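# Load an aluminum blank into the vise, unload finished parts

## Task

Put one plain gray aluminum blank into the open vise, lying on the two low loose bars, which must finish standing upright between the jaws. Its long side must be pressed against the fixed jaw (the end block without hoses) and its short end against the work stop (the short rod between the jaws). Every finished part goes flat into the black outfeed tray with its pocket facing up. Every other blank, aluminum or brass, must end fully on the infeed plate (the one with short pins), not stacked on another blank and not sitting on a pin. Each blank must finish either the same side up as the blanks had on the plate at the start, or flipped over.

## Robot and tools

Robot: two Franka FR3 arms, left_arm and right_arm, each with a Robotiq 140 two-finger gripper and a wrist camera. The left gripper's fingers can fold. Only the outer quarter of its pads, near the fingertip, grips at the asked force. Deeper grips may wrap and pull a part in, holding narrow parts poorly and wide ones too hard. Pressing its fingertips onto a surface folds them easily, so contact may go unnoticed. The right gripper's fingers are rigid.

Frames: the scene frame has its origin at table height between the two arms, +z up, +x out over the table, left_arm on the +y side. Each arm's gripper position (metres), orientation quaternion (wxyz) and wrist camera pose are reported in that arm's own base frame. Bases in the scene frame: left_arm at (+0.008, +0.343, +0.030), right_arm at (+0.048, -0.439, +0.030), both nearly unrotated about z. cam_high and the table use the scene frame. Printed hand poses may be off by a few centimetres, more at long reach. end_effector_position is the centre of the closed pads. The fingers point along the gripper's +z and close along its y.

Row format (used by execute_actions and move): one flat list of 22 numbers covering both arms, each in [-1, 1]. The first 11 are left_arm, the next 11 are right_arm. Per arm: 7 joint values, then gripper position, force_limit, speed, activate. Joint order is elbow, waist, upper arm roll, shoulder, wrist pitch, forearm roll, wrist roll. The same order is used in all joint lists in results. Joint values are offsets, not poses. They count from the arm's Joint targets as they stood when the action (or move) began. They are not counted from the previous row. They are scaled so that 1.0 equals 1.632 rad for waist, shoulder, upper arm roll and elbow, 3.472 rad for forearm roll, 2.955 rad for wrist pitch, and 4.439 rad for wrist roll. Joint ranges in rad: waist and upper arm roll ±2.901, shoulder ±1.836, elbow -3.077 to -0.117, forearm roll ±2.876, wrist pitch 0.440 to 4.622, wrist roll ±3.051. Asking more than 0.018 rad beyond an end refuses the action. Commanding within 0.05 rad of an end can trip a torque fault. Gripper position is an absolute setting: +1 is fully open (140 mm), about -0.8 brings the pads together, and -1 closes until blocked. force_limit runs from -1 (gentle, about 14 N) to +1 (about 58 N) for slow closes. Faster closes grip harder. speed runs from -1 (about 30 mm/s) to +1 (about 250 mm/s). Both start at +1. activate stays 0. Send 1 once only if fault shows 7 or 13 or a result requests it. To leave a gripper unchanged, repeat its last position, force_limit and speed.

execute_actions(actions, cameras): actions is a list of actions. Each action is up to 15 rows of 1/30 s each, and the last row is held to step 15. An empty list returns state and images. cameras names cam_high, cam_left_wrist, cam_right_wrist, or ["all"].

move(target, speed, blend, stop_force, zero, blocking, cameras): joint-space path to one row, or a list of up to 15 rows. All rows are offsets from the same starting Joint targets. speed is the top joint speed in rad/s (0.004 to 5.26, default 0.5). blend is in rad and rounds corners. stop_force (20 to 40 N, both arms) ends an arm's path when it senses that much push. Use it with slow speeds when touching down. zero resets the force baseline (default true). blocking=false returns early but cannot be combined with stop_force. The move: line reports done, off_target, moving, held or fault.

wait(seconds): lets time pass while a move continues. stop(): brakes a running move. zoom_image(camera, region): region is [x0, y0, x1, y1] pixels of the latest image, at most 504 square. clear_fault(arm): clears a torque or force fault on left_arm or right_arm. read_manual(section): licence text only. finished_scene(scene): ends the scene for good. Pass the scene number, 1 or 2.

Results: Joint positions, velocities, targets (the base for your next offsets), torques and external torques in joint order. Also flange force along the gripper axes, end effector pose, and Tool commands. Per gripper it gives position_measured in counts (3 open, about 75 for 100 mm, 139 for 60 mm, 200 for 20 mm, 230 pads together) and object_status. Its codes: 0 moving, 1 blocked opening, 2 blocked closing (a grip), 3 reached target or pads met. fault lines and MOTOR HOT warnings also appear. A grip is confirmed by object_status 2. To grip harder, raise force_limit and nudge position (for example -1 to -0.98).

Avoid: outside force of 40 N on any arm (force fault) or the listed joint torque limits (torque fault). These stop the arm until clear_fault. Also avoid collisions between the arms, or closing one gripper on the other's fingers. Do not drop parts, release moving ones, slam into the vise or table, or knock anything off the table, which fails the scene. Avoid hard grips on parts still resting on something and fast swings of loads. Long stretched-out holds heat motors and can brake an arm for 30 to 60 s. Loose objects may occasionally be nudged by outside disturbances.

Each tool is called after "Request:" in YAML: its name, and indented under it one key for each argument.

## Session

Request:
execute_actions:
  actions: []

Scene clock: 0.00 s.
left_arm: end_effector_position=(+0.5019, +0.1582, +0.1653) position_measured=3 object_status=3 fault=0 end_effector_quat_wxyz=(-0.307, -0.252, +0.909, -0.130) | right_arm: end_effector_position=(+0.7029, +0.3432, +0.1495) position_measured=3 object_status=3 fault=0 end_effector_quat_wxyz=(+0.385, +0.637, +0.625, +0.235)
Joint names: [elbow, waist, upper arm roll, shoulder, wrist pitch, forearm roll, wrist roll]
Joint positions: left_arm=[-1.285 0.489 -0.111 0.666 1.294 -0.118 1.415] | right_arm=[-1.828 0.693 -0.091 0.498 2.51 -1.414 -1.353]
Joint velocities: within noise
Joint torques (N m): no reading
External joint torques (N m): no reading
Flange force (N): no reading
Joint targets: left_arm=[-1.285 0.489 -0.111 0.666 1.294 -0.118 1.415] | right_arm=[-1.828 0.693 -0.091 0.498 2.510 -1.414 -1.353]
Tool commands: left_gripper/position=+1.0 left_gripper/force_limit=+1.0 left_gripper/speed=+1.0 left_gripper/activate=+0.0 right_gripper/position=+1.0 right_gripper/force_limit=+1.0 right_gripper/speed=+1.0 right_gripper/activate=+0.0

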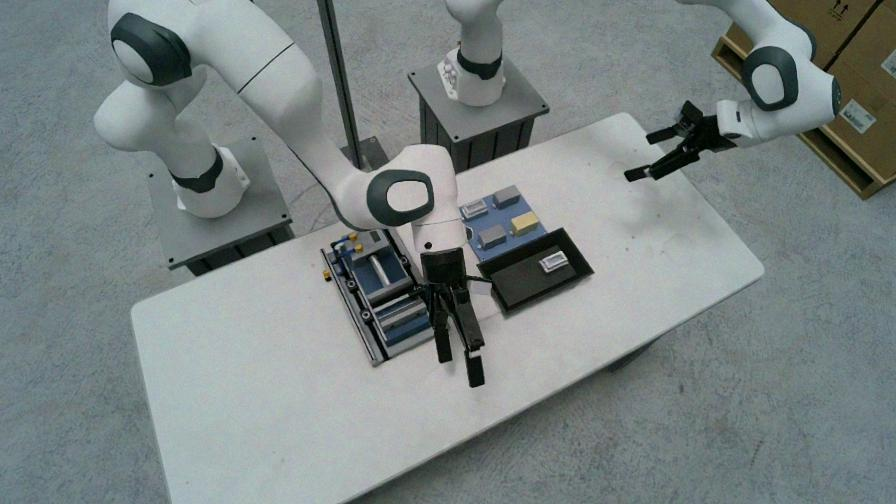

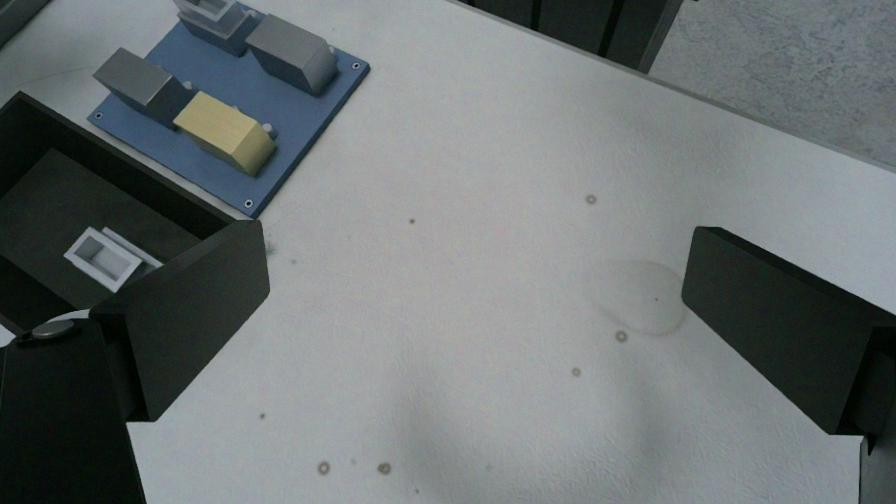

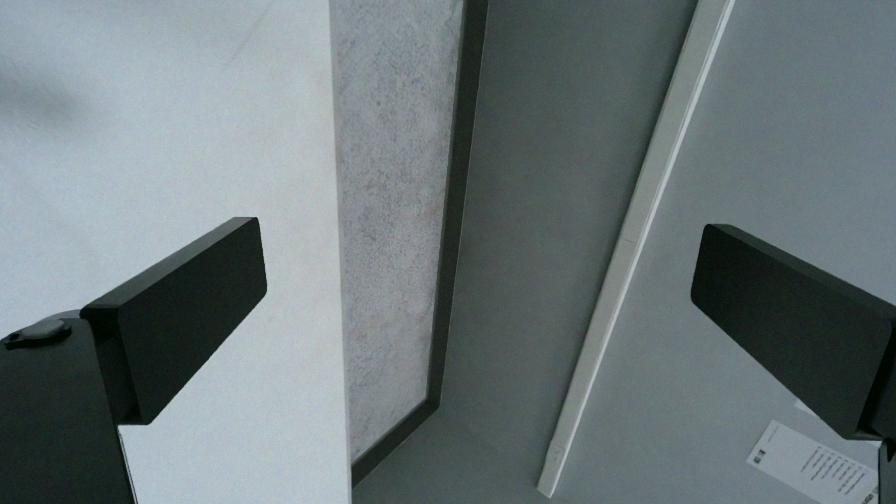

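Request:
zoom_image:
  camera: "cam_high"
  region: [300, 170, 480, 380]

Request:
zoom_image:
  camera: "cam_high"
  region: [440, 170, 610, 330]

Request:
zoom_image:
  camera: "cam_left_wrist"
  region: [0, 0, 400, 340]

Scaled by 2.400 from the camera's image (finer frame: 1280x720).

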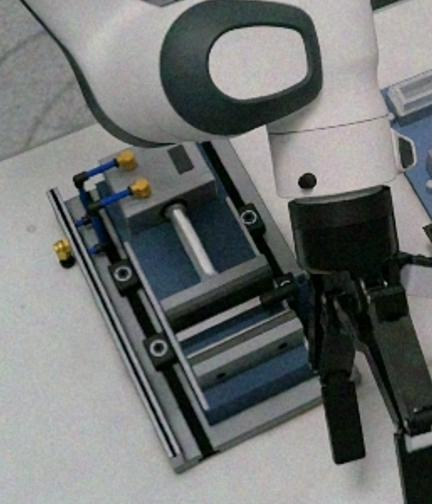

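Scaled by 2.965 from the camera's image (finer frame: 1280x720).

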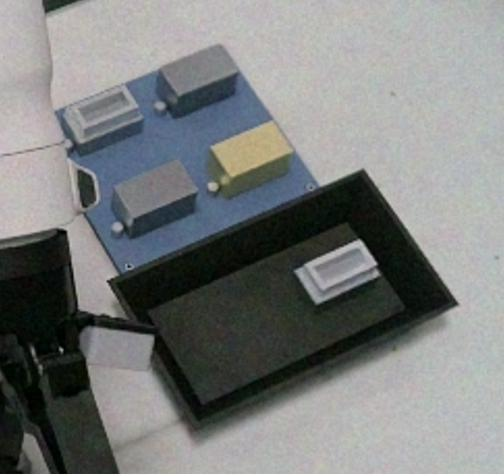

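Scaled by 1.260 from the camera's image (finer frame: 1280x720).

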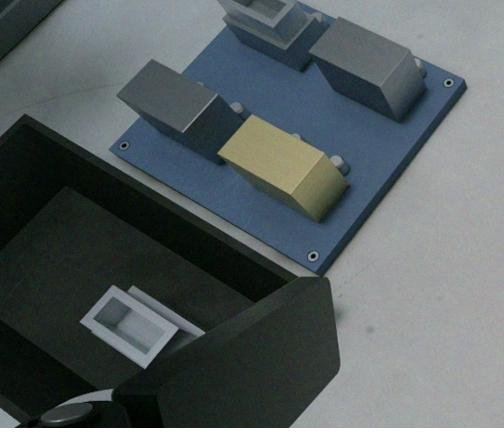

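Request:
move:
  target: [-0.6384,-0.4908,0.068,-0.6877,0.1951,0.034,-0.0349,1,1,1,0,-0.1615,-0.0429,0.0558,-0.4309,-0.2111,0.4073,0.0912,1,1,1,0]
  speed: 1.0
  cameras: ["all"]

Scene clock: 50.80 s.
left_arm: end_effector_position=(+0.3932, -0.1281, +0.2993) position_measured=3 object_status=3 fault=0 end_effector_quat_wxyz=(-0.002, +0.002, +1.000, -0.001) | right_arm: end_effector_position=(+0.4041, +0.2893, +0.3011) position_measured=3 object_status=3 fault=0 end_effector_quat_wxyz=(-0.001, +1.000, +0.003, +0.003)
Joint positions: left_arm=[-2.326 -0.31 -0.002 -0.454 1.868 -0.005 1.264] | right_arm=[-2.09 0.624 -0.001 -0.205 1.891 -0.003 -0.953]
Joint velocities: left_arm=[within noise] | right_arm=[0 0 0 -0.001 0.001 -0.001 0.008]
Joint torques (N m): left_arm=[24.29 0.08 0.78 -17.23 2.76 1.18 -0.19] | right_arm=[25.93 -0.77 0.84 -25.24 2.35 1.19 0.11]
External joint torques (N m): left_arm=[-0.22 0.15 1.27 -0.8 0.34 0.44 -0.19] | right_arm=[1.05 -0.76 1.03 0.36 -0.29 0.42 0.11]
Flange force (N): left_arm=[2.2 2.6 1.1] | right_arm=[3.2 -3.3 -3.0]
Joint targets: left_arm=[-2.327 -0.312 0.000 -0.456 1.871 0.000 1.260] | right_arm=[-2.092 0.623 0.000 -0.205 1.886 0.000 -0.948]
move: done
cam_left_wrist: T_world_to_cam=[[0.0048, 0.99999, -0.00149, 0.13368], [0.94236, -0.00403, 0.33457, -0.46312], [0.33456, -0.00301, -0.94237, 0.29296]] pos_world=[0.33777, -0.13467, 0.43123]
cam_right_wrist: T_world_to_cam=[[0.02356, -0.99969, -0.00863, 0.29169], [-0.93992, -0.02509, 0.34048, 0.28867], [-0.34059, 0.00009, -0.94021, 0.55623]] pos_world=[0.4539, 0.29879, 0.42721]

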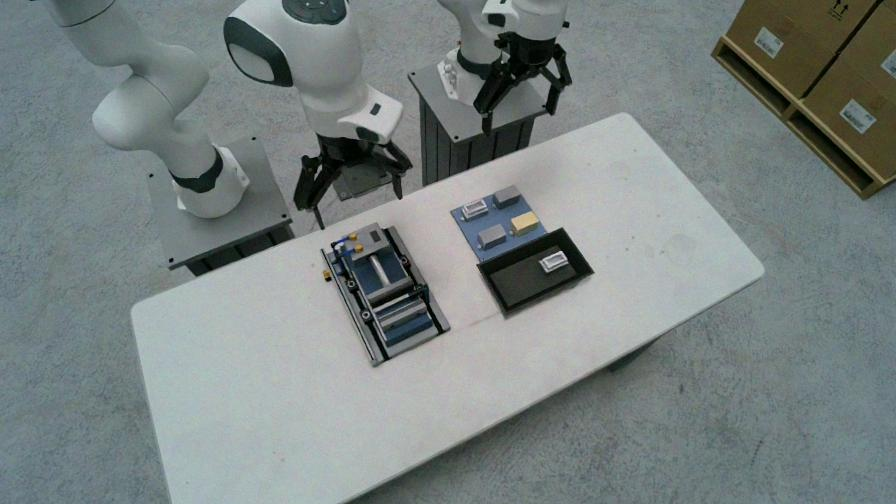

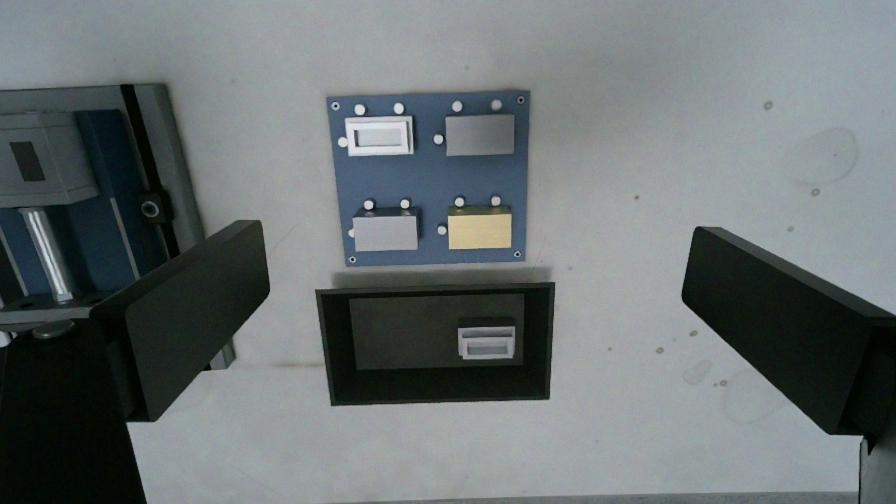

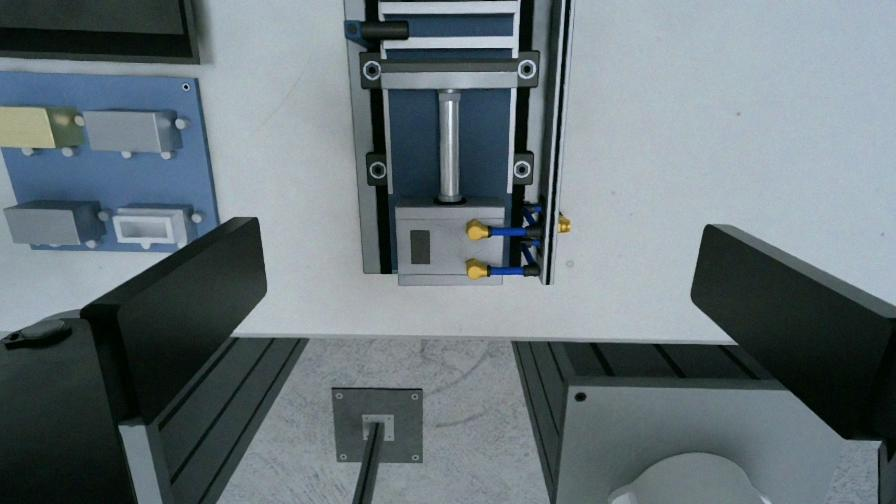

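Request:
zoom_image:
  camera: "cam_left_wrist"
  region: [300, 70, 580, 420]

Request:
zoom_image:
  camera: "cam_high"
  region: [310, 210, 460, 370]

Request:
zoom_image:
  camera: "cam_high"
  region: [440, 170, 610, 330]

Request:
zoom_image:
  camera: "cam_right_wrist"
  region: [320, 0, 600, 290]

Scaled by 1.440 from the camera's image (finer frame: 1280x720).

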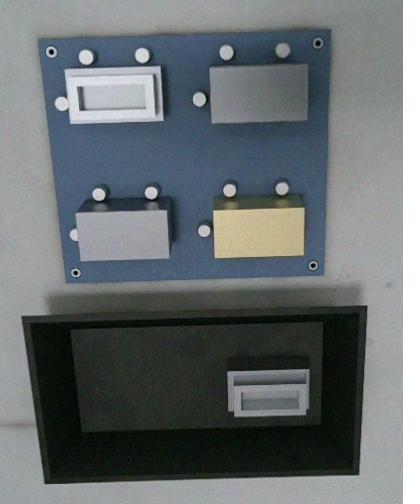

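Scaled by 3.150 from the camera's image (finer frame: 1280x720).

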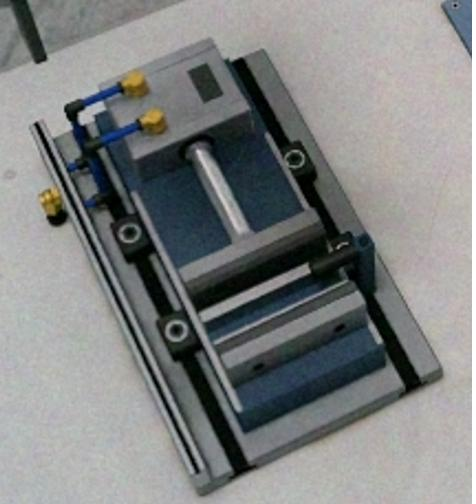

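Scaled by 2.965 from the camera's image (finer frame: 1280x720).

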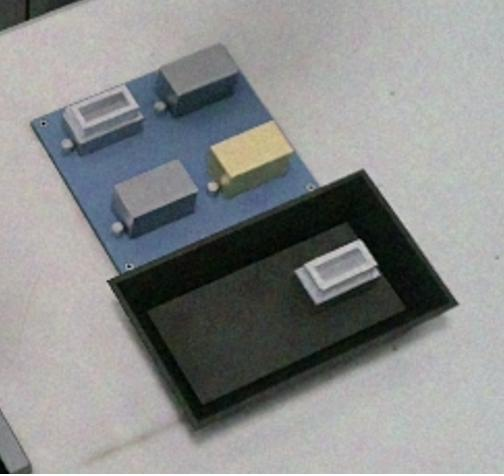

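Scaled by 1.738 from the camera's image (finer frame: 1280x720).

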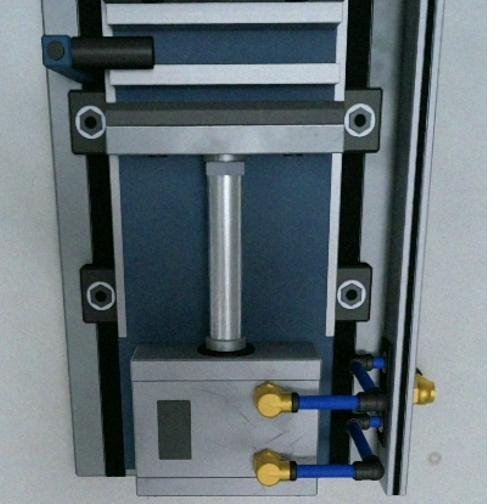

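Request:
move:
  target: [-0.157,-0.1017,0,0.1363,0.162,0,-0.3983,0.175,1,1,0,0.1842,-0.074,0,0.2851,0.0561,0,-0.0374,1,1,1,0]
  speed: 1.2
  cameras: ["cam_left_wrist","cam_right_wrist"]

Scene clock: 113.00 s.
left_arm: end_effector_position=(+0.3784, -0.1965, +0.1308) position_measured=107 object_status=3 fault=0 end_effector_quat_wxyz=(+0.001, +0.717, -0.697, +0.000) | right_arm: end_effector_position=(+0.5490, +0.3009, +0.1937) position_measured=3 object_status=3 fault=0 end_effector_quat_wxyz=(+0.002, +1.000, +0.022, -0.001)
Joint positions: left_arm=[-2.582 -0.476 -0.001 -0.235 2.347 -0.005 -0.503] | right_arm=[-1.793 0.503 -0.001 0.259 2.048 -0.003 -1.111]
Joint velocities: left_arm=[0.001 -0.001 0.001 0 0 0 -0.007] | right_arm=[within noise]
Joint torques (N m): left_arm=[21.59 0.07 0.55 -21.29 2.95 0.91 -0.22] | right_arm=[26.27 -0.68 0.92 -40.52 2.85 1.14 -0.25]
External joint torques (N m): left_arm=[-0.4 0.18 0.89 0.29 0.34 0.36 -0.22] | right_arm=[1.86 -0.77 0.61 0.56 0.22 0.4 -0.25]
Flange force (N): left_arm=[-1.1 -0.2 2.0] | right_arm=[8.9 -3.4 -1.8]
Joint targets: left_arm=[-2.584 -0.478 0.000 -0.234 2.350 0.000 -0.508] | right_arm=[-1.791 0.502 0.000 0.260 2.052 0.000 -1.114]
move: done
cam_left_wrist: T_world_to_cam=[[-0.99962, -0.02763, 0.00232, 0.37951], [-0.02524, 0.94146, 0.33617, 0.15868], [-0.01147, 0.33598, -0.9418, 0.33654]] pos_world=[0.38723, -0.25198, 0.26273]
cam_right_wrist: T_world_to_cam=[[0.06134, -0.99811, -0.00305, 0.27667], [-0.9353, -0.05855, 0.34897, 0.46755], [-0.34849, -0.01855, -0.93713, 0.51396]] pos_world=[0.59944, 0.31306, 0.31933]

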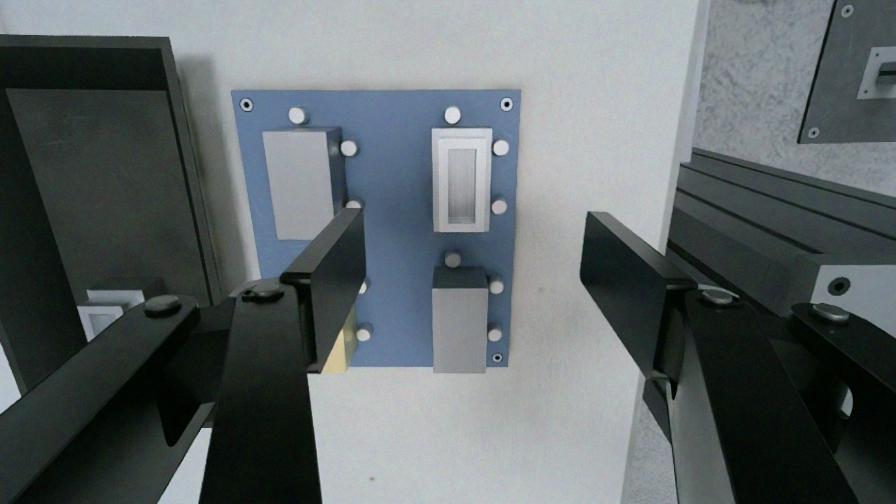

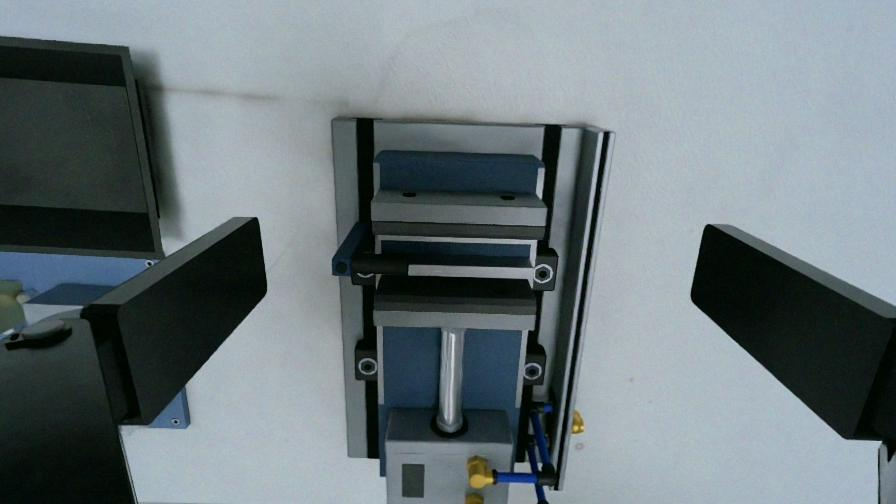

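Request:
zoom_image:
  camera: "cam_right_wrist"
  region: [320, 110, 630, 350]

Request:
zoom_image:
  camera: "cam_left_wrist"
  region: [220, 80, 540, 390]

Scaled by 1.626 from the camera's image (finer frame: 1280x720).

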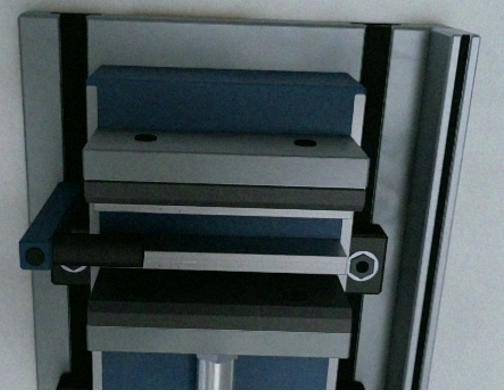

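Scaled by 1.575 from the camera's image (finer frame: 1280x720).

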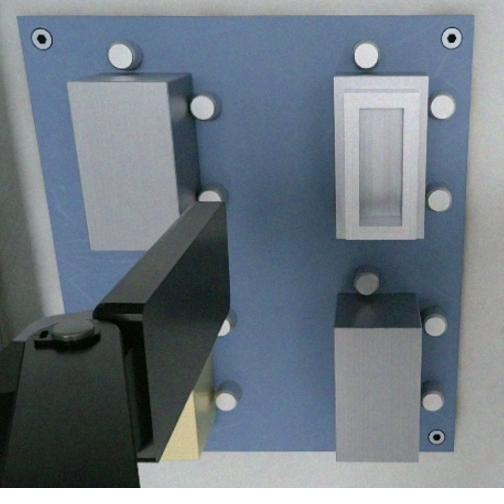

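Request:
move:
  target: [-0.0365,-0.0034,0,0.1263,0.0899,0,-0.0014,0.175,1,1,0,0,0,0,0,0,0,0,1,1,1,0]
  speed: 0.5
  cameras: ["cam_left_wrist","cam_high"]

Request:
zoom_image:
  camera: "cam_high"
  region: [420, 130, 580, 290]

Scene clock: 163.97 s.
left_arm: end_effector_position=(+0.3765, -0.1979, +0.0424) position_measured=107 object_status=3 fault=0 end_effector_quat_wxyz=(+0.001, +0.718, -0.696, -0.001) | right_arm: end_effector_position=(+0.5490, +0.3009, +0.1937) position_measured=3 object_status=3 fault=0 end_effector_quat_wxyz=(+0.002, +1.000, +0.022, -0.001)
Joint positions: left_arm=[-2.643 -0.482 -0.001 -0.029 2.612 -0.005 -0.51] | right_arm=[-1.793 0.503 -0.001 0.259 2.048 -0.003 -1.111]
Joint velocities: left_arm=[0 0 0 0 0.004 0 -0.001] | right_arm=[within noise]
Joint torques (N m): left_arm=[18.47 0.04 0.69 -24.91 2.98 0.77 -0.2] | right_arm=[26.39 -0.74 0.98 -40.44 2.87 1.13 -0.31]
External joint torques (N m): left_arm=[0.09 0.24 0.92 0.33 0.39 0.37 -0.2] | right_arm=[1.93 -0.57 0.89 0.7 0.23 0.4 -0.31]
Flange force (N): left_arm=[-0.4 -1.2 2.1] | right_arm=[9.5 -3.9 -1.7]
Joint targets: left_arm=[-2.643 -0.483 0.000 -0.028 2.615 0.000 -0.514] | right_arm=[-1.791 0.502 0.000 0.260 2.052 0.000 -1.114]
move: done
cam_left_wrist: T_world_to_cam=[[-0.99952, -0.03063, 0.00355, 0.37707], [-0.02763, 0.94091, 0.33753, 0.19038], [-0.01368, 0.33727, -0.94131, 0.25467]] pos_world=[0.38564, -0.25348, 0.17413]
Images, in order (width x height): cam_high 896x504, cam_left_wrist 896x504.

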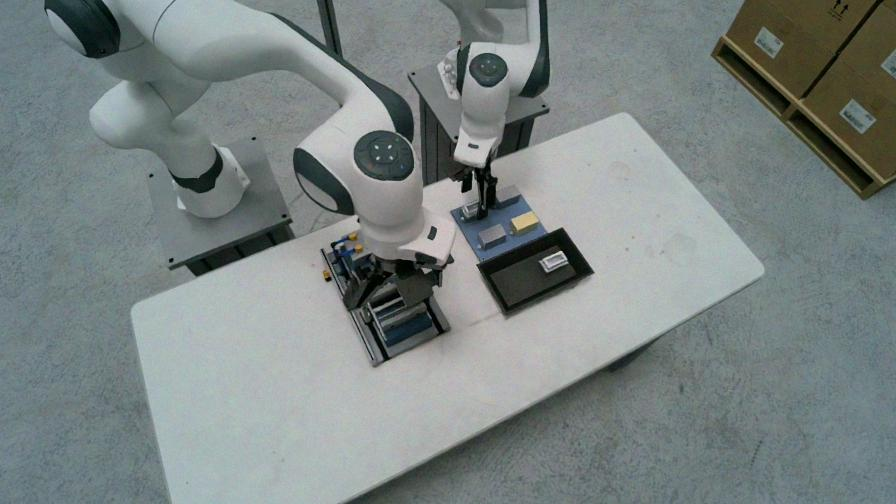

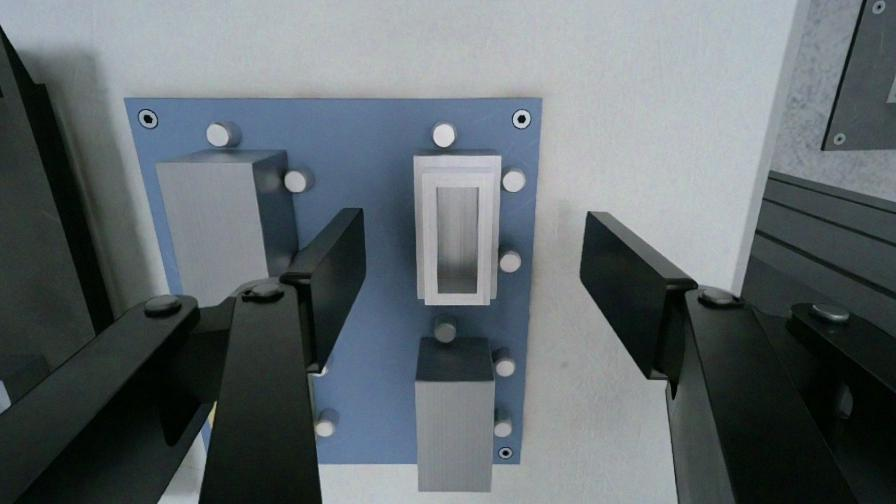

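Scaled by 3.150 from the camera's image (finer frame: 1280x720).

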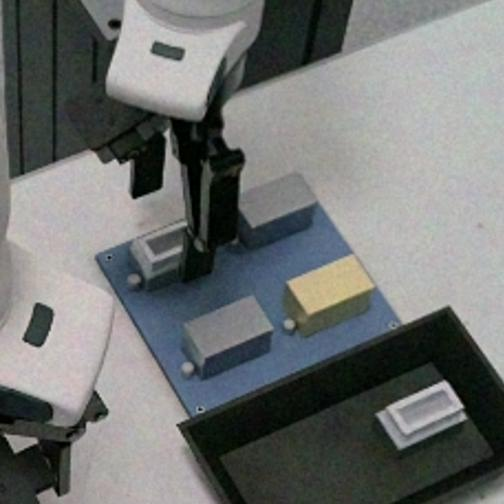

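Request:
move:
  target:
    - [0.015,-0.0032,0,0.0154,0.0003,0,-0.0009,0.175,1,1,0,0,0,0,0,0,0,0,1,1,1,0]
    - [0.015,-0.0032,0,0.0154,0.0003,0,-0.0009,-1,-0.7,-1,0,0,0,0,0,0,0,0,1,1,1,0]
  speed: 0.4
  cameras: ["cam_left_wrist"]

Scene clock: 182.73 s.
left_arm: end_effector_position=(+0.3820, -0.2033, +0.0400) position_measured=192 object_status=2 fault=0 end_effector_quat_wxyz=(+0.001, +0.718, -0.696, -0.001) | right_arm: end_effector_position=(+0.5490, +0.3009, +0.1937) position_measured=3 object_status=3 fault=0 end_effector_quat_wxyz=(+0.002, +1.000, +0.022, -0.001)
Joint positions: left_arm=[-2.62 -0.487 -0.001 -0.004 2.614 -0.005 -0.515] | right_arm=[-1.793 0.503 -0.001 0.259 2.048 -0.003 -1.111]
Joint torques (N m): left_arm=[18.74 0.04 0.65 -25.49 2.91 0.78 -0.18] | right_arm=[26.29 -0.66 0.98 -40.55 2.84 1.11 -0.22]
External joint torques (N m): left_arm=[0.37 0.17 0.79 0.6 0.32 0.38 -0.18] | right_arm=[1.84 -0.72 0.69 0.57 0.21 0.38 -0.22]
Flange force (N): left_arm=[0.6 -2.5 2.5] | right_arm=[8.8 -3.5 -1.7]
Joint targets: left_arm=[-2.619 -0.488 0.000 -0.003 2.616 0.000 -0.518] | right_arm=[-1.791 0.502 0.000 0.260 2.052 0.000 -1.114]
move: done
cam_left_wrist: T_world_to_cam=[[-0.99956, -0.02959, 0.0036, 0.38258], [-0.02663, 0.94094, 0.33752, 0.19604], [-0.01337, 0.33728, -0.94131, 0.25419]] pos_world=[0.39104, -0.25888, 0.17173]

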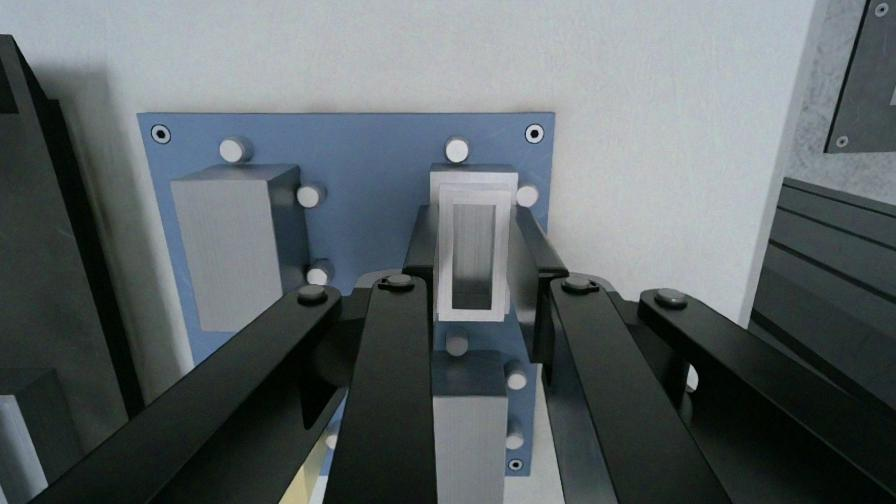

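Request:
move:
  target:
    - [0.0358,0,0,-0.1278,-0.0904,0,0,-1,-0.7,-1,0,0,0,0,0,0,0,0,1,1,1,0]
    - [0.4819,0.108,0,0.2162,-0.1467,0,0.0397,-1,-0.7,-1,0,0,0,0,0,0,0,0,1,1,1,0]
  speed: [0.4,0.9]
  blend: [0.05,0]
  cameras: ["cam_left_wrist","cam_high"]

Request:
zoom_image:
  camera: "cam_high"
  region: [440, 150, 610, 330]

Scene clock: 203.67 s.
left_arm: end_effector_position=(+0.6041, -0.1960, +0.1291) position_measured=192 object_status=2 fault=0 end_effector_quat_wxyz=(+0.002, +0.720, -0.694, +0.000) | right_arm: end_effector_position=(+0.5490, +0.3009, +0.1937) position_measured=3 object_status=3 fault=0 end_effector_quat_wxyz=(+0.002, +1.000, +0.022, -0.001)
Joint positions: left_arm=[-1.835 -0.313 0.001 0.35 2.184 -0.004 -0.347] | right_arm=[-1.793 0.503 -0.001 0.259 2.048 -0.003 -1.111]
Joint velocities: left_arm=[0.001 0 -0.001 0 0.001 0.001 0.007] | right_arm=[within noise]
Joint torques (N m): left_arm=[24.61 0.36 0.85 -42.92 2.63 0.95 0.05] | right_arm=[26.35 -0.73 0.93 -40.51 2.85 1.14 -0.26]
External joint torques (N m): left_arm=[1.31 0.46 0.62 -0.43 0.06 0.33 0.05] | right_arm=[1.92 -0.75 0.68 0.62 0.22 0.41 -0.26]
Flange force (N): left_arm=[0.7 -4.4 -1.6] | right_arm=[9.3 -3.6 -1.8]
Joint targets: left_arm=[-1.832 -0.312 0.000 0.350 2.183 0.000 -0.342] | right_arm=[-1.791 0.502 0.000 0.260 2.052 0.000 -1.114]
move: done
cam_left_wrist: T_world_to_cam=[[-0.99934, -0.03627, 0.00278, 0.60321], [-0.03324, 0.94136, 0.33577, 0.1693], [-0.01479, 0.33545, -0.94194, 0.33925]] pos_world=[0.61345, -0.25129, 0.26103]
Images, in order (width x height): cam_high 896x504, cam_left_wrist 896x504.

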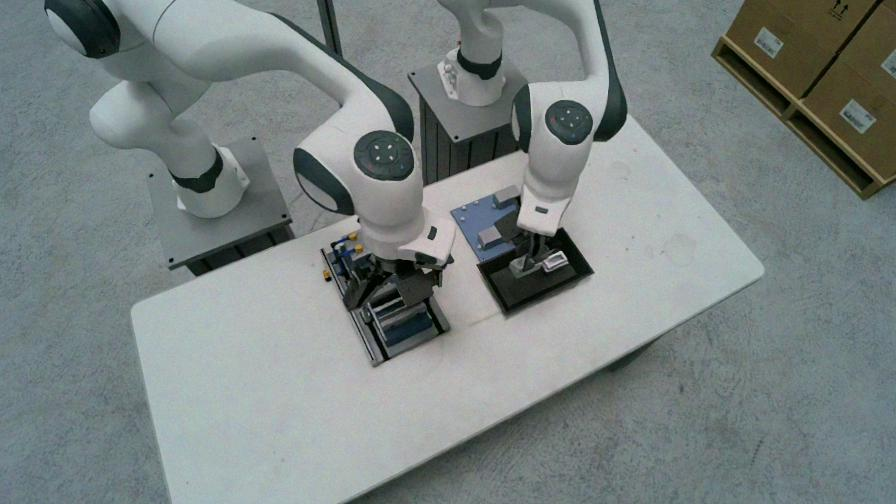

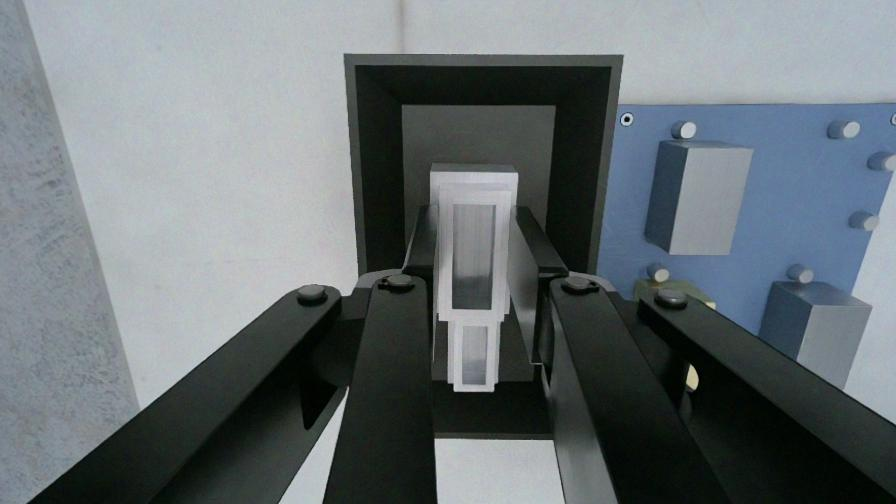

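Scaled by 2.800 from the camera's image (finer frame: 1280x720).

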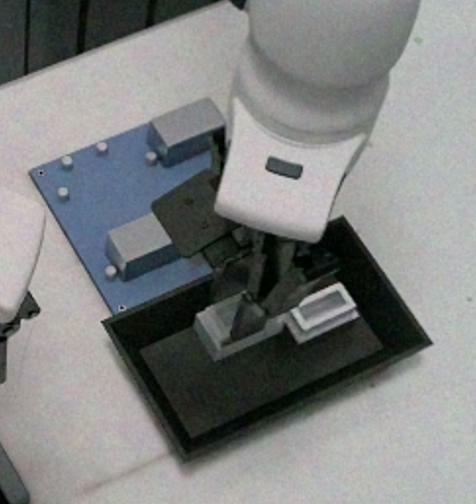

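Request:
move:
  target: [-0.0313,0,0,0.0854,0.0645,0,0,-1,-0.7,-1,0,0,0,0,0,0,0,0,1,1,1,0]
  speed: 0.25
  cameras: ["cam_high"]

Request:
zoom_image:
  camera: "cam_high"
  region: [470, 200, 600, 320]

Scene clock: 211.87 s.
left_arm: end_effector_position=(+0.6059, -0.1964, +0.0406) position_measured=192 object_status=2 fault=0 end_effector_quat_wxyz=(+0.001, +0.720, -0.694, +0.002) | right_arm: end_effector_position=(+0.5490, +0.3009, +0.1937) position_measured=3 object_status=3 fault=0 end_effector_quat_wxyz=(+0.002, +1.000, +0.022, -0.001)
Joint positions: left_arm=[-1.88 -0.313 0 0.483 2.366 -0.004 -0.345] | right_arm=[-1.793 0.503 -0.001 0.259 2.048 -0.003 -1.111]
Joint velocities: left_arm=[-0.001 0 0 0.001 0.003 0 0] | right_arm=[within noise]
Joint torques (N m): left_arm=[20.4 0.41 0.94 -40.91 3.49 0.85 0.12] | right_arm=[26.28 -0.63 1.01 -40.51 2.87 1.11 -0.21]
External joint torques (N m): left_arm=[-1.44 0.5 0.59 4.02 0.88 0.32 0.11] | right_arm=[1.95 -0.59 0.81 0.48 0.25 0.38 -0.21]
Flange force (N): left_arm=[0.0 -2.8 8.8] | right_arm=[8.8 -3.7 -1.9]
Joint targets: left_arm=[-1.883 -0.312 0.000 0.490 2.373 0.000 -0.342] | right_arm=[-1.791 0.502 0.000 0.260 2.052 0.000 -1.114]
move: done

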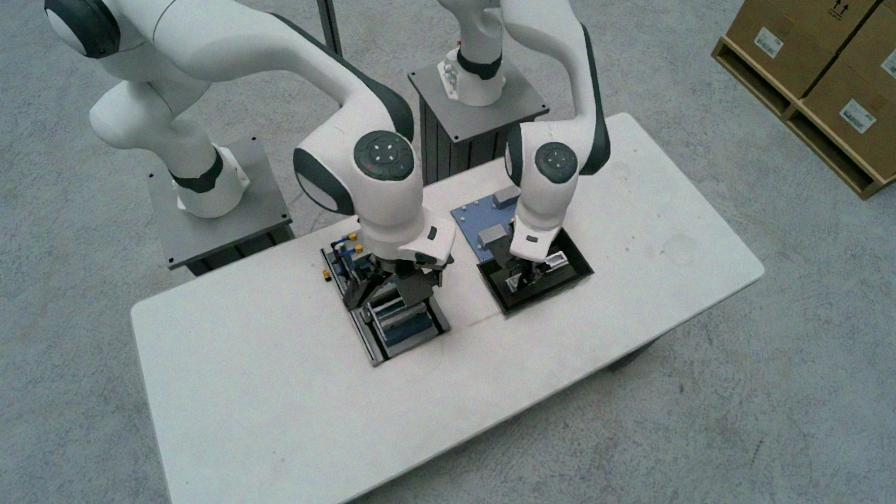

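Scaled by 3.877 from the camera's image (finer frame: 1280x720).

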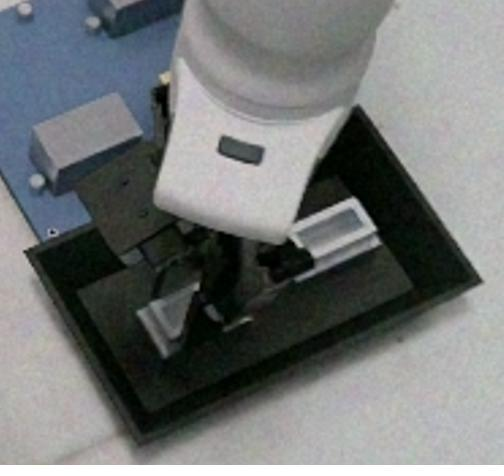

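Request:
move:
  target:
    - [0.0003,0,0,-0.0043,-0.0025,0,0,-1,-0.7,-1,0,0,0,0,0,0,0,0,1,1,1,0]
    - [0.0003,0,0,-0.0043,-0.0025,0,0,-0.26,-0.7,-1,0,0,0,0,0,0,0,0,1,1,1,0]
    - [0.0309,0,0,-0.0858,-0.0645,0,0,-0.26,-0.7,-1,0,0,0,0,0,0,0,0,1,1,1,0]
    - [-0.2721,0.4363,0,-0.5797,-0.1699,0,0,-0.26,-0.7,-1,0,0.2418,0.272,0,0.2235,-0.0105,0,0.1057,0.1,1,1,0]
  speed: [0.1,0.5,0.35,1.0]
  blend: [0,0,0.04,0]
  cameras: ["all"]

Request:
zoom_image:
  camera: "cam_high"
  region: [440, 170, 610, 330]

Scene clock: 231.23 s.
left_arm: end_effector_position=(+0.3829, +0.1605, +0.2998) position_measured=162 object_status=3 fault=0 end_effector_quat_wxyz=(+0.001, +0.916, -0.401, +0.002) | right_arm: end_effector_position=(+0.4213, +0.5865, +0.1294) position_measured=117 object_status=0 fault=0 end_effector_quat_wxyz=(-0.001, +1.000, +0.014, +0.001)
Joint positions: left_arm=[-2.326 0.398 0.001 -0.455 1.873 -0.004 -0.345] | right_arm=[-1.398 0.947 0.002 0.625 2.025 -0.003 -0.648]
Joint torques (N m): left_arm=[24.49 0.99 0.13 -17.42 2.47 0.93 0.12] | right_arm=[26.41 -0.29 1.28 -50.73 2.33 0.98 0.09]
External joint torques (N m): left_arm=[-0.19 0.99 0.53 -0.7 -0.11 0.22 0.12] | right_arm=[1.77 -0.58 0.52 0.83 -0.31 0.26 0.09]
Flange force (N): left_arm=[-2.7 2.0 -0.1] | right_arm=[9.2 -11.4 -1.8]
Joint targets: left_arm=[-2.327 0.400 0.000 -0.457 1.871 0.000 -0.342] | right_arm=[-1.396 0.946 0.000 0.625 2.021 0.000 -0.645]
move: done
cam_left_wrist: T_world_to_cam=[[-0.73525, -0.6778, 0.00061, 0.39716], [-0.63865, 0.69308, 0.33433, 0.04118], [-0.22703, 0.24543, -0.94246, 0.47296]] pos_world=[0.42569, 0.12458, 0.43173]
cam_right_wrist: T_world_to_cam=[[0.0444, -0.99897, -0.00887, 0.57777], [-0.93793, -0.04474, 0.34392, 0.38101], [-0.34397, -0.00695, -0.93896, 0.40602]] pos_world=[0.47137, 0.59704, 0.25532]

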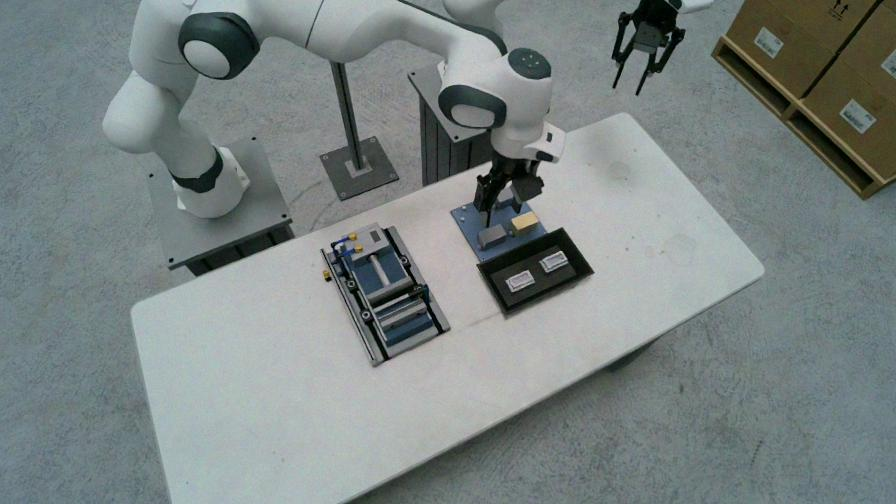

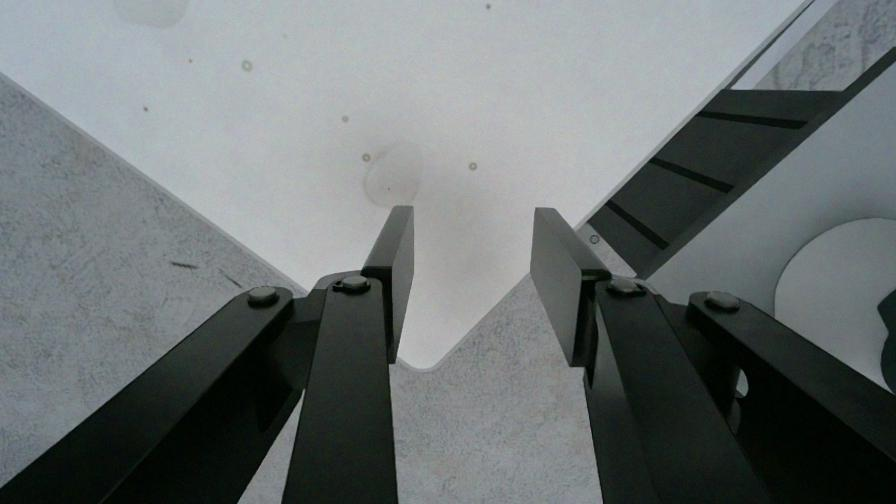

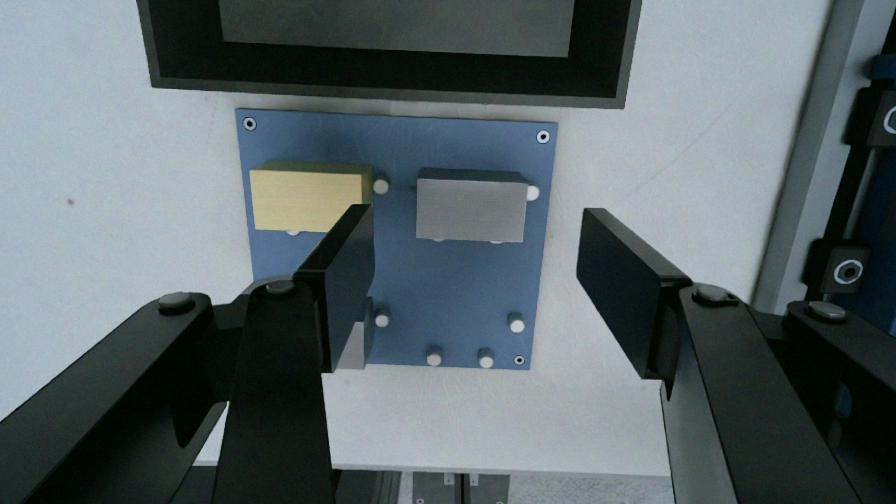

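Scaled by 2.965 from the camera's image (finer frame: 1280x720).

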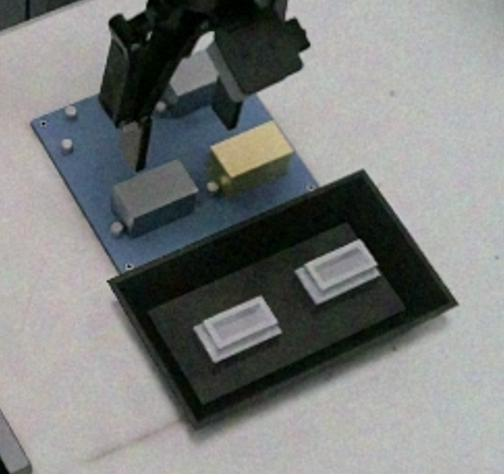

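Request:
move:
  target: [0,0,0,0,0,0,0,-0.26,-0.7,-1,0,-0.0559,0.0078,0,0.0442,0.0553,0,0.0054,0.05,1,1,0]
  speed: 0.3
  cameras: ["cam_right_wrist","cam_high"]

Request:
zoom_image:
  camera: "cam_high"
  region: [440, 150, 580, 290]

Scene clock: 250.20 s.
left_arm: end_effector_position=(+0.3829, +0.1605, +0.2998) position_measured=162 object_status=3 fault=0 end_effector_quat_wxyz=(+0.001, +0.916, -0.401, +0.002) | right_arm: end_effector_position=(+0.4105, +0.5840, +0.0490) position_measured=123 object_status=3 fault=0 end_effector_quat_wxyz=(+0.003, +1.000, +0.007, -0.001)
Joint positions: left_arm=[-2.326 0.398 0.001 -0.455 1.873 -0.004 -0.345] | right_arm=[-1.487 0.957 0.002 0.698 2.18 -0.003 -0.625]
Joint velocities: left_arm=[within noise] | right_arm=[0 -0.001 0 0.001 0.004 0 0.003]
Joint torques (N m): left_arm=[24.46 1.03 0.12 -17.36 2.48 0.94 0.14] | right_arm=[24.96 0.04 1.37 -51.93 2.93 0.93 0.1]
External joint torques (N m): left_arm=[-0.23 0.98 0.47 -0.63 -0.1 0.22 0.14] | right_arm=[1.4 -0.07 0.69 0.12 0.32 0.28 0.1]
Flange force (N): left_arm=[-2.6 1.9 0.1] | right_arm=[4.3 -6.3 0.2]
Joint targets: left_arm=[-2.327 0.400 0.000 -0.457 1.871 0.000 -0.342] | right_arm=[-1.488 0.959 0.000 0.697 2.185 0.000 -0.621]
move: done
cam_right_wrist: T_world_to_cam=[[0.0316, -0.9995, -0.00233, 0.58026], [-0.93665, -0.03043, 0.34894, 0.38931], [-0.34883, -0.00885, -0.93714, 0.32975]] pos_world=[0.46134, 0.59473, 0.17453]
Images, in order (width x height): cam_high 896x504, cam_right_wrist 896x504.

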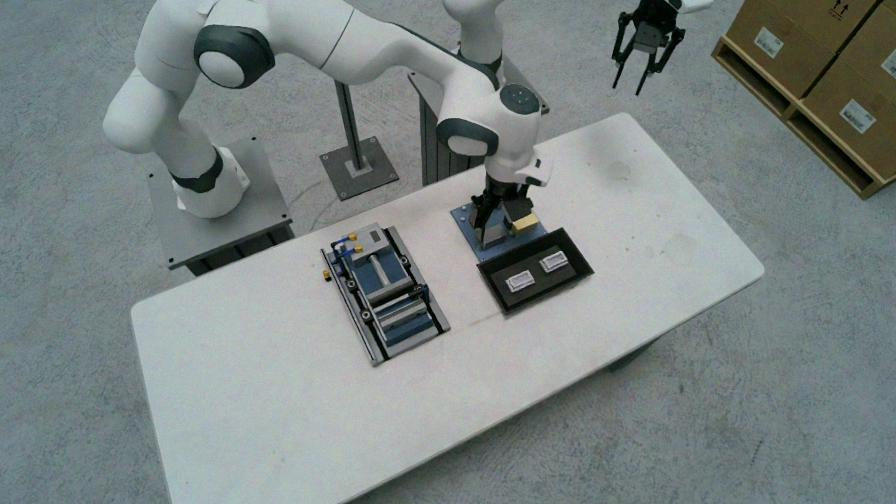

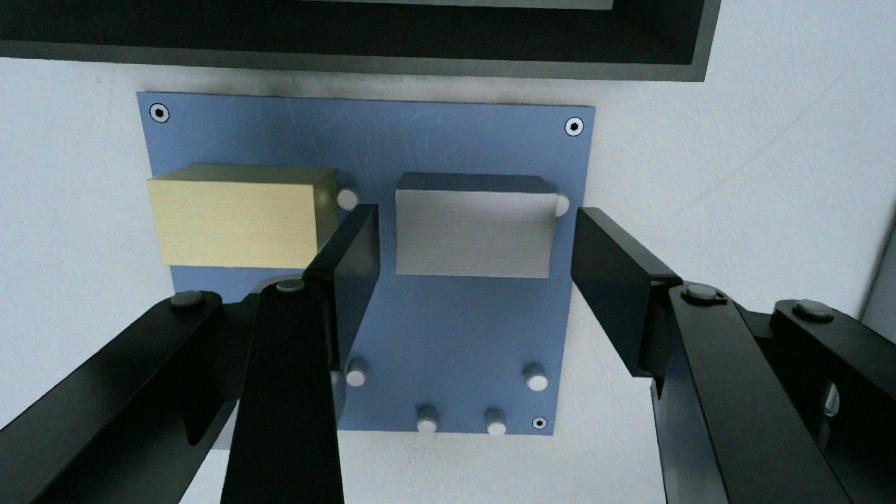

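Scaled by 3.600 from the camera's image (finer frame: 1280x720).

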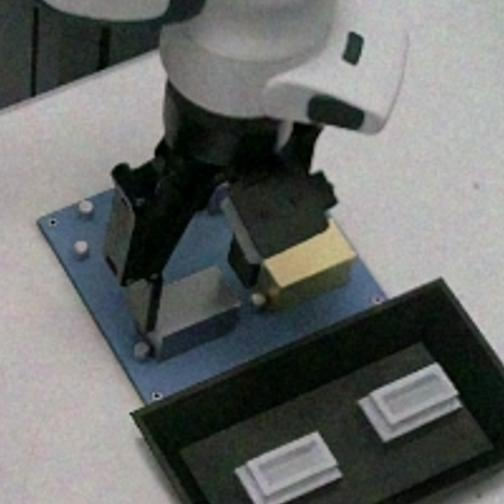

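Request:
move:
  target:
    - [0,0,0,0,0,0,0,-0.26,-0.7,-1,0,0.0036,-0.0021,0,0.0225,0.0104,0,0.0005,0.05,1,1,0]
    - [0,0,0,0,0,0,0,-0.26,-0.7,-1,0,0.0036,-0.0021,0,0.0225,0.0104,0,0.0005,-1,-0.4,-1,0]
  speed: 0.2
  cameras: ["cam_right_wrist","cam_high"]

Request:
zoom_image:
  camera: "cam_high"
  region: [440, 170, 560, 290]

Scene clock: 265.93 s.
left_arm: end_effector_position=(+0.3829, +0.1605, +0.2998) position_measured=162 object_status=3 fault=0 end_effector_quat_wxyz=(+0.001, +0.916, -0.401, +0.002) | right_arm: end_effector_position=(+0.4115, +0.5848, +0.0275) position_measured=140 object_status=0 fault=0 end_effector_quat_wxyz=(+0.003, +1.000, +0.005, -0.002)
Joint positions: left_arm=[-2.326 0.398 0.001 -0.455 1.873 -0.004 -0.345] | right_arm=[-1.483 0.957 0.002 0.735 2.211 -0.003 -0.622]
Joint torques (N m): left_arm=[24.48 0.99 0.11 -17.39 2.5 0.93 0.1] | right_arm=[25.01 -0.58 1.37 -52.22 2.82 0.9 0.07]
External joint torques (N m): left_arm=[-0.17 0.92 0.44 -0.74 -0.08 0.22 0.1] | right_arm=[1.76 -0.62 0.72 0.25 0.23 0.27 0.07]
Flange force (N): left_arm=[-2.5 2.1 0.0] | right_arm=[6.5 -8.1 0.5]
Joint targets: left_arm=[-2.327 0.400 0.000 -0.457 1.871 0.000 -0.342] | right_arm=[-1.482 0.955 0.000 0.734 2.215 0.000 -0.619]
move: done
cam_right_wrist: T_world_to_cam=[[0.02786, -0.99961, -0.00151, 0.58255], [-0.93654, -0.02663, 0.34954, 0.39546], [-0.34944, -0.00832, -0.93692, 0.30993]] pos_world=[0.46243, 0.59543, 0.15303]
Images, in order (width x height): cam_high 896x504, cam_right_wrist 896x504.

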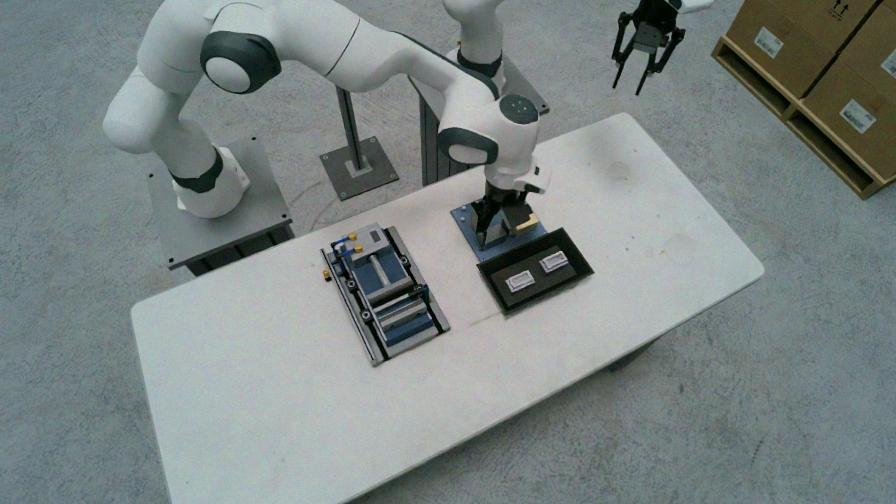

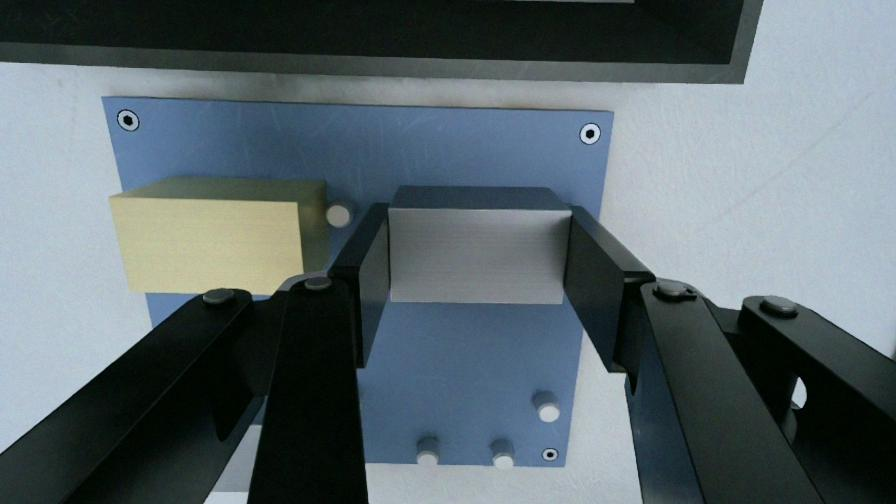

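Scaled by 4.200 from the camera's image (finer frame: 1280x720).

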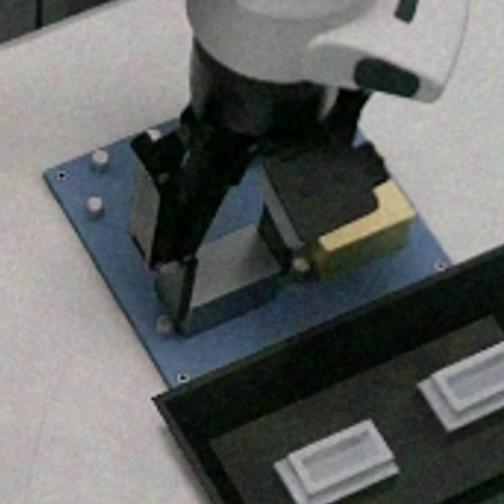

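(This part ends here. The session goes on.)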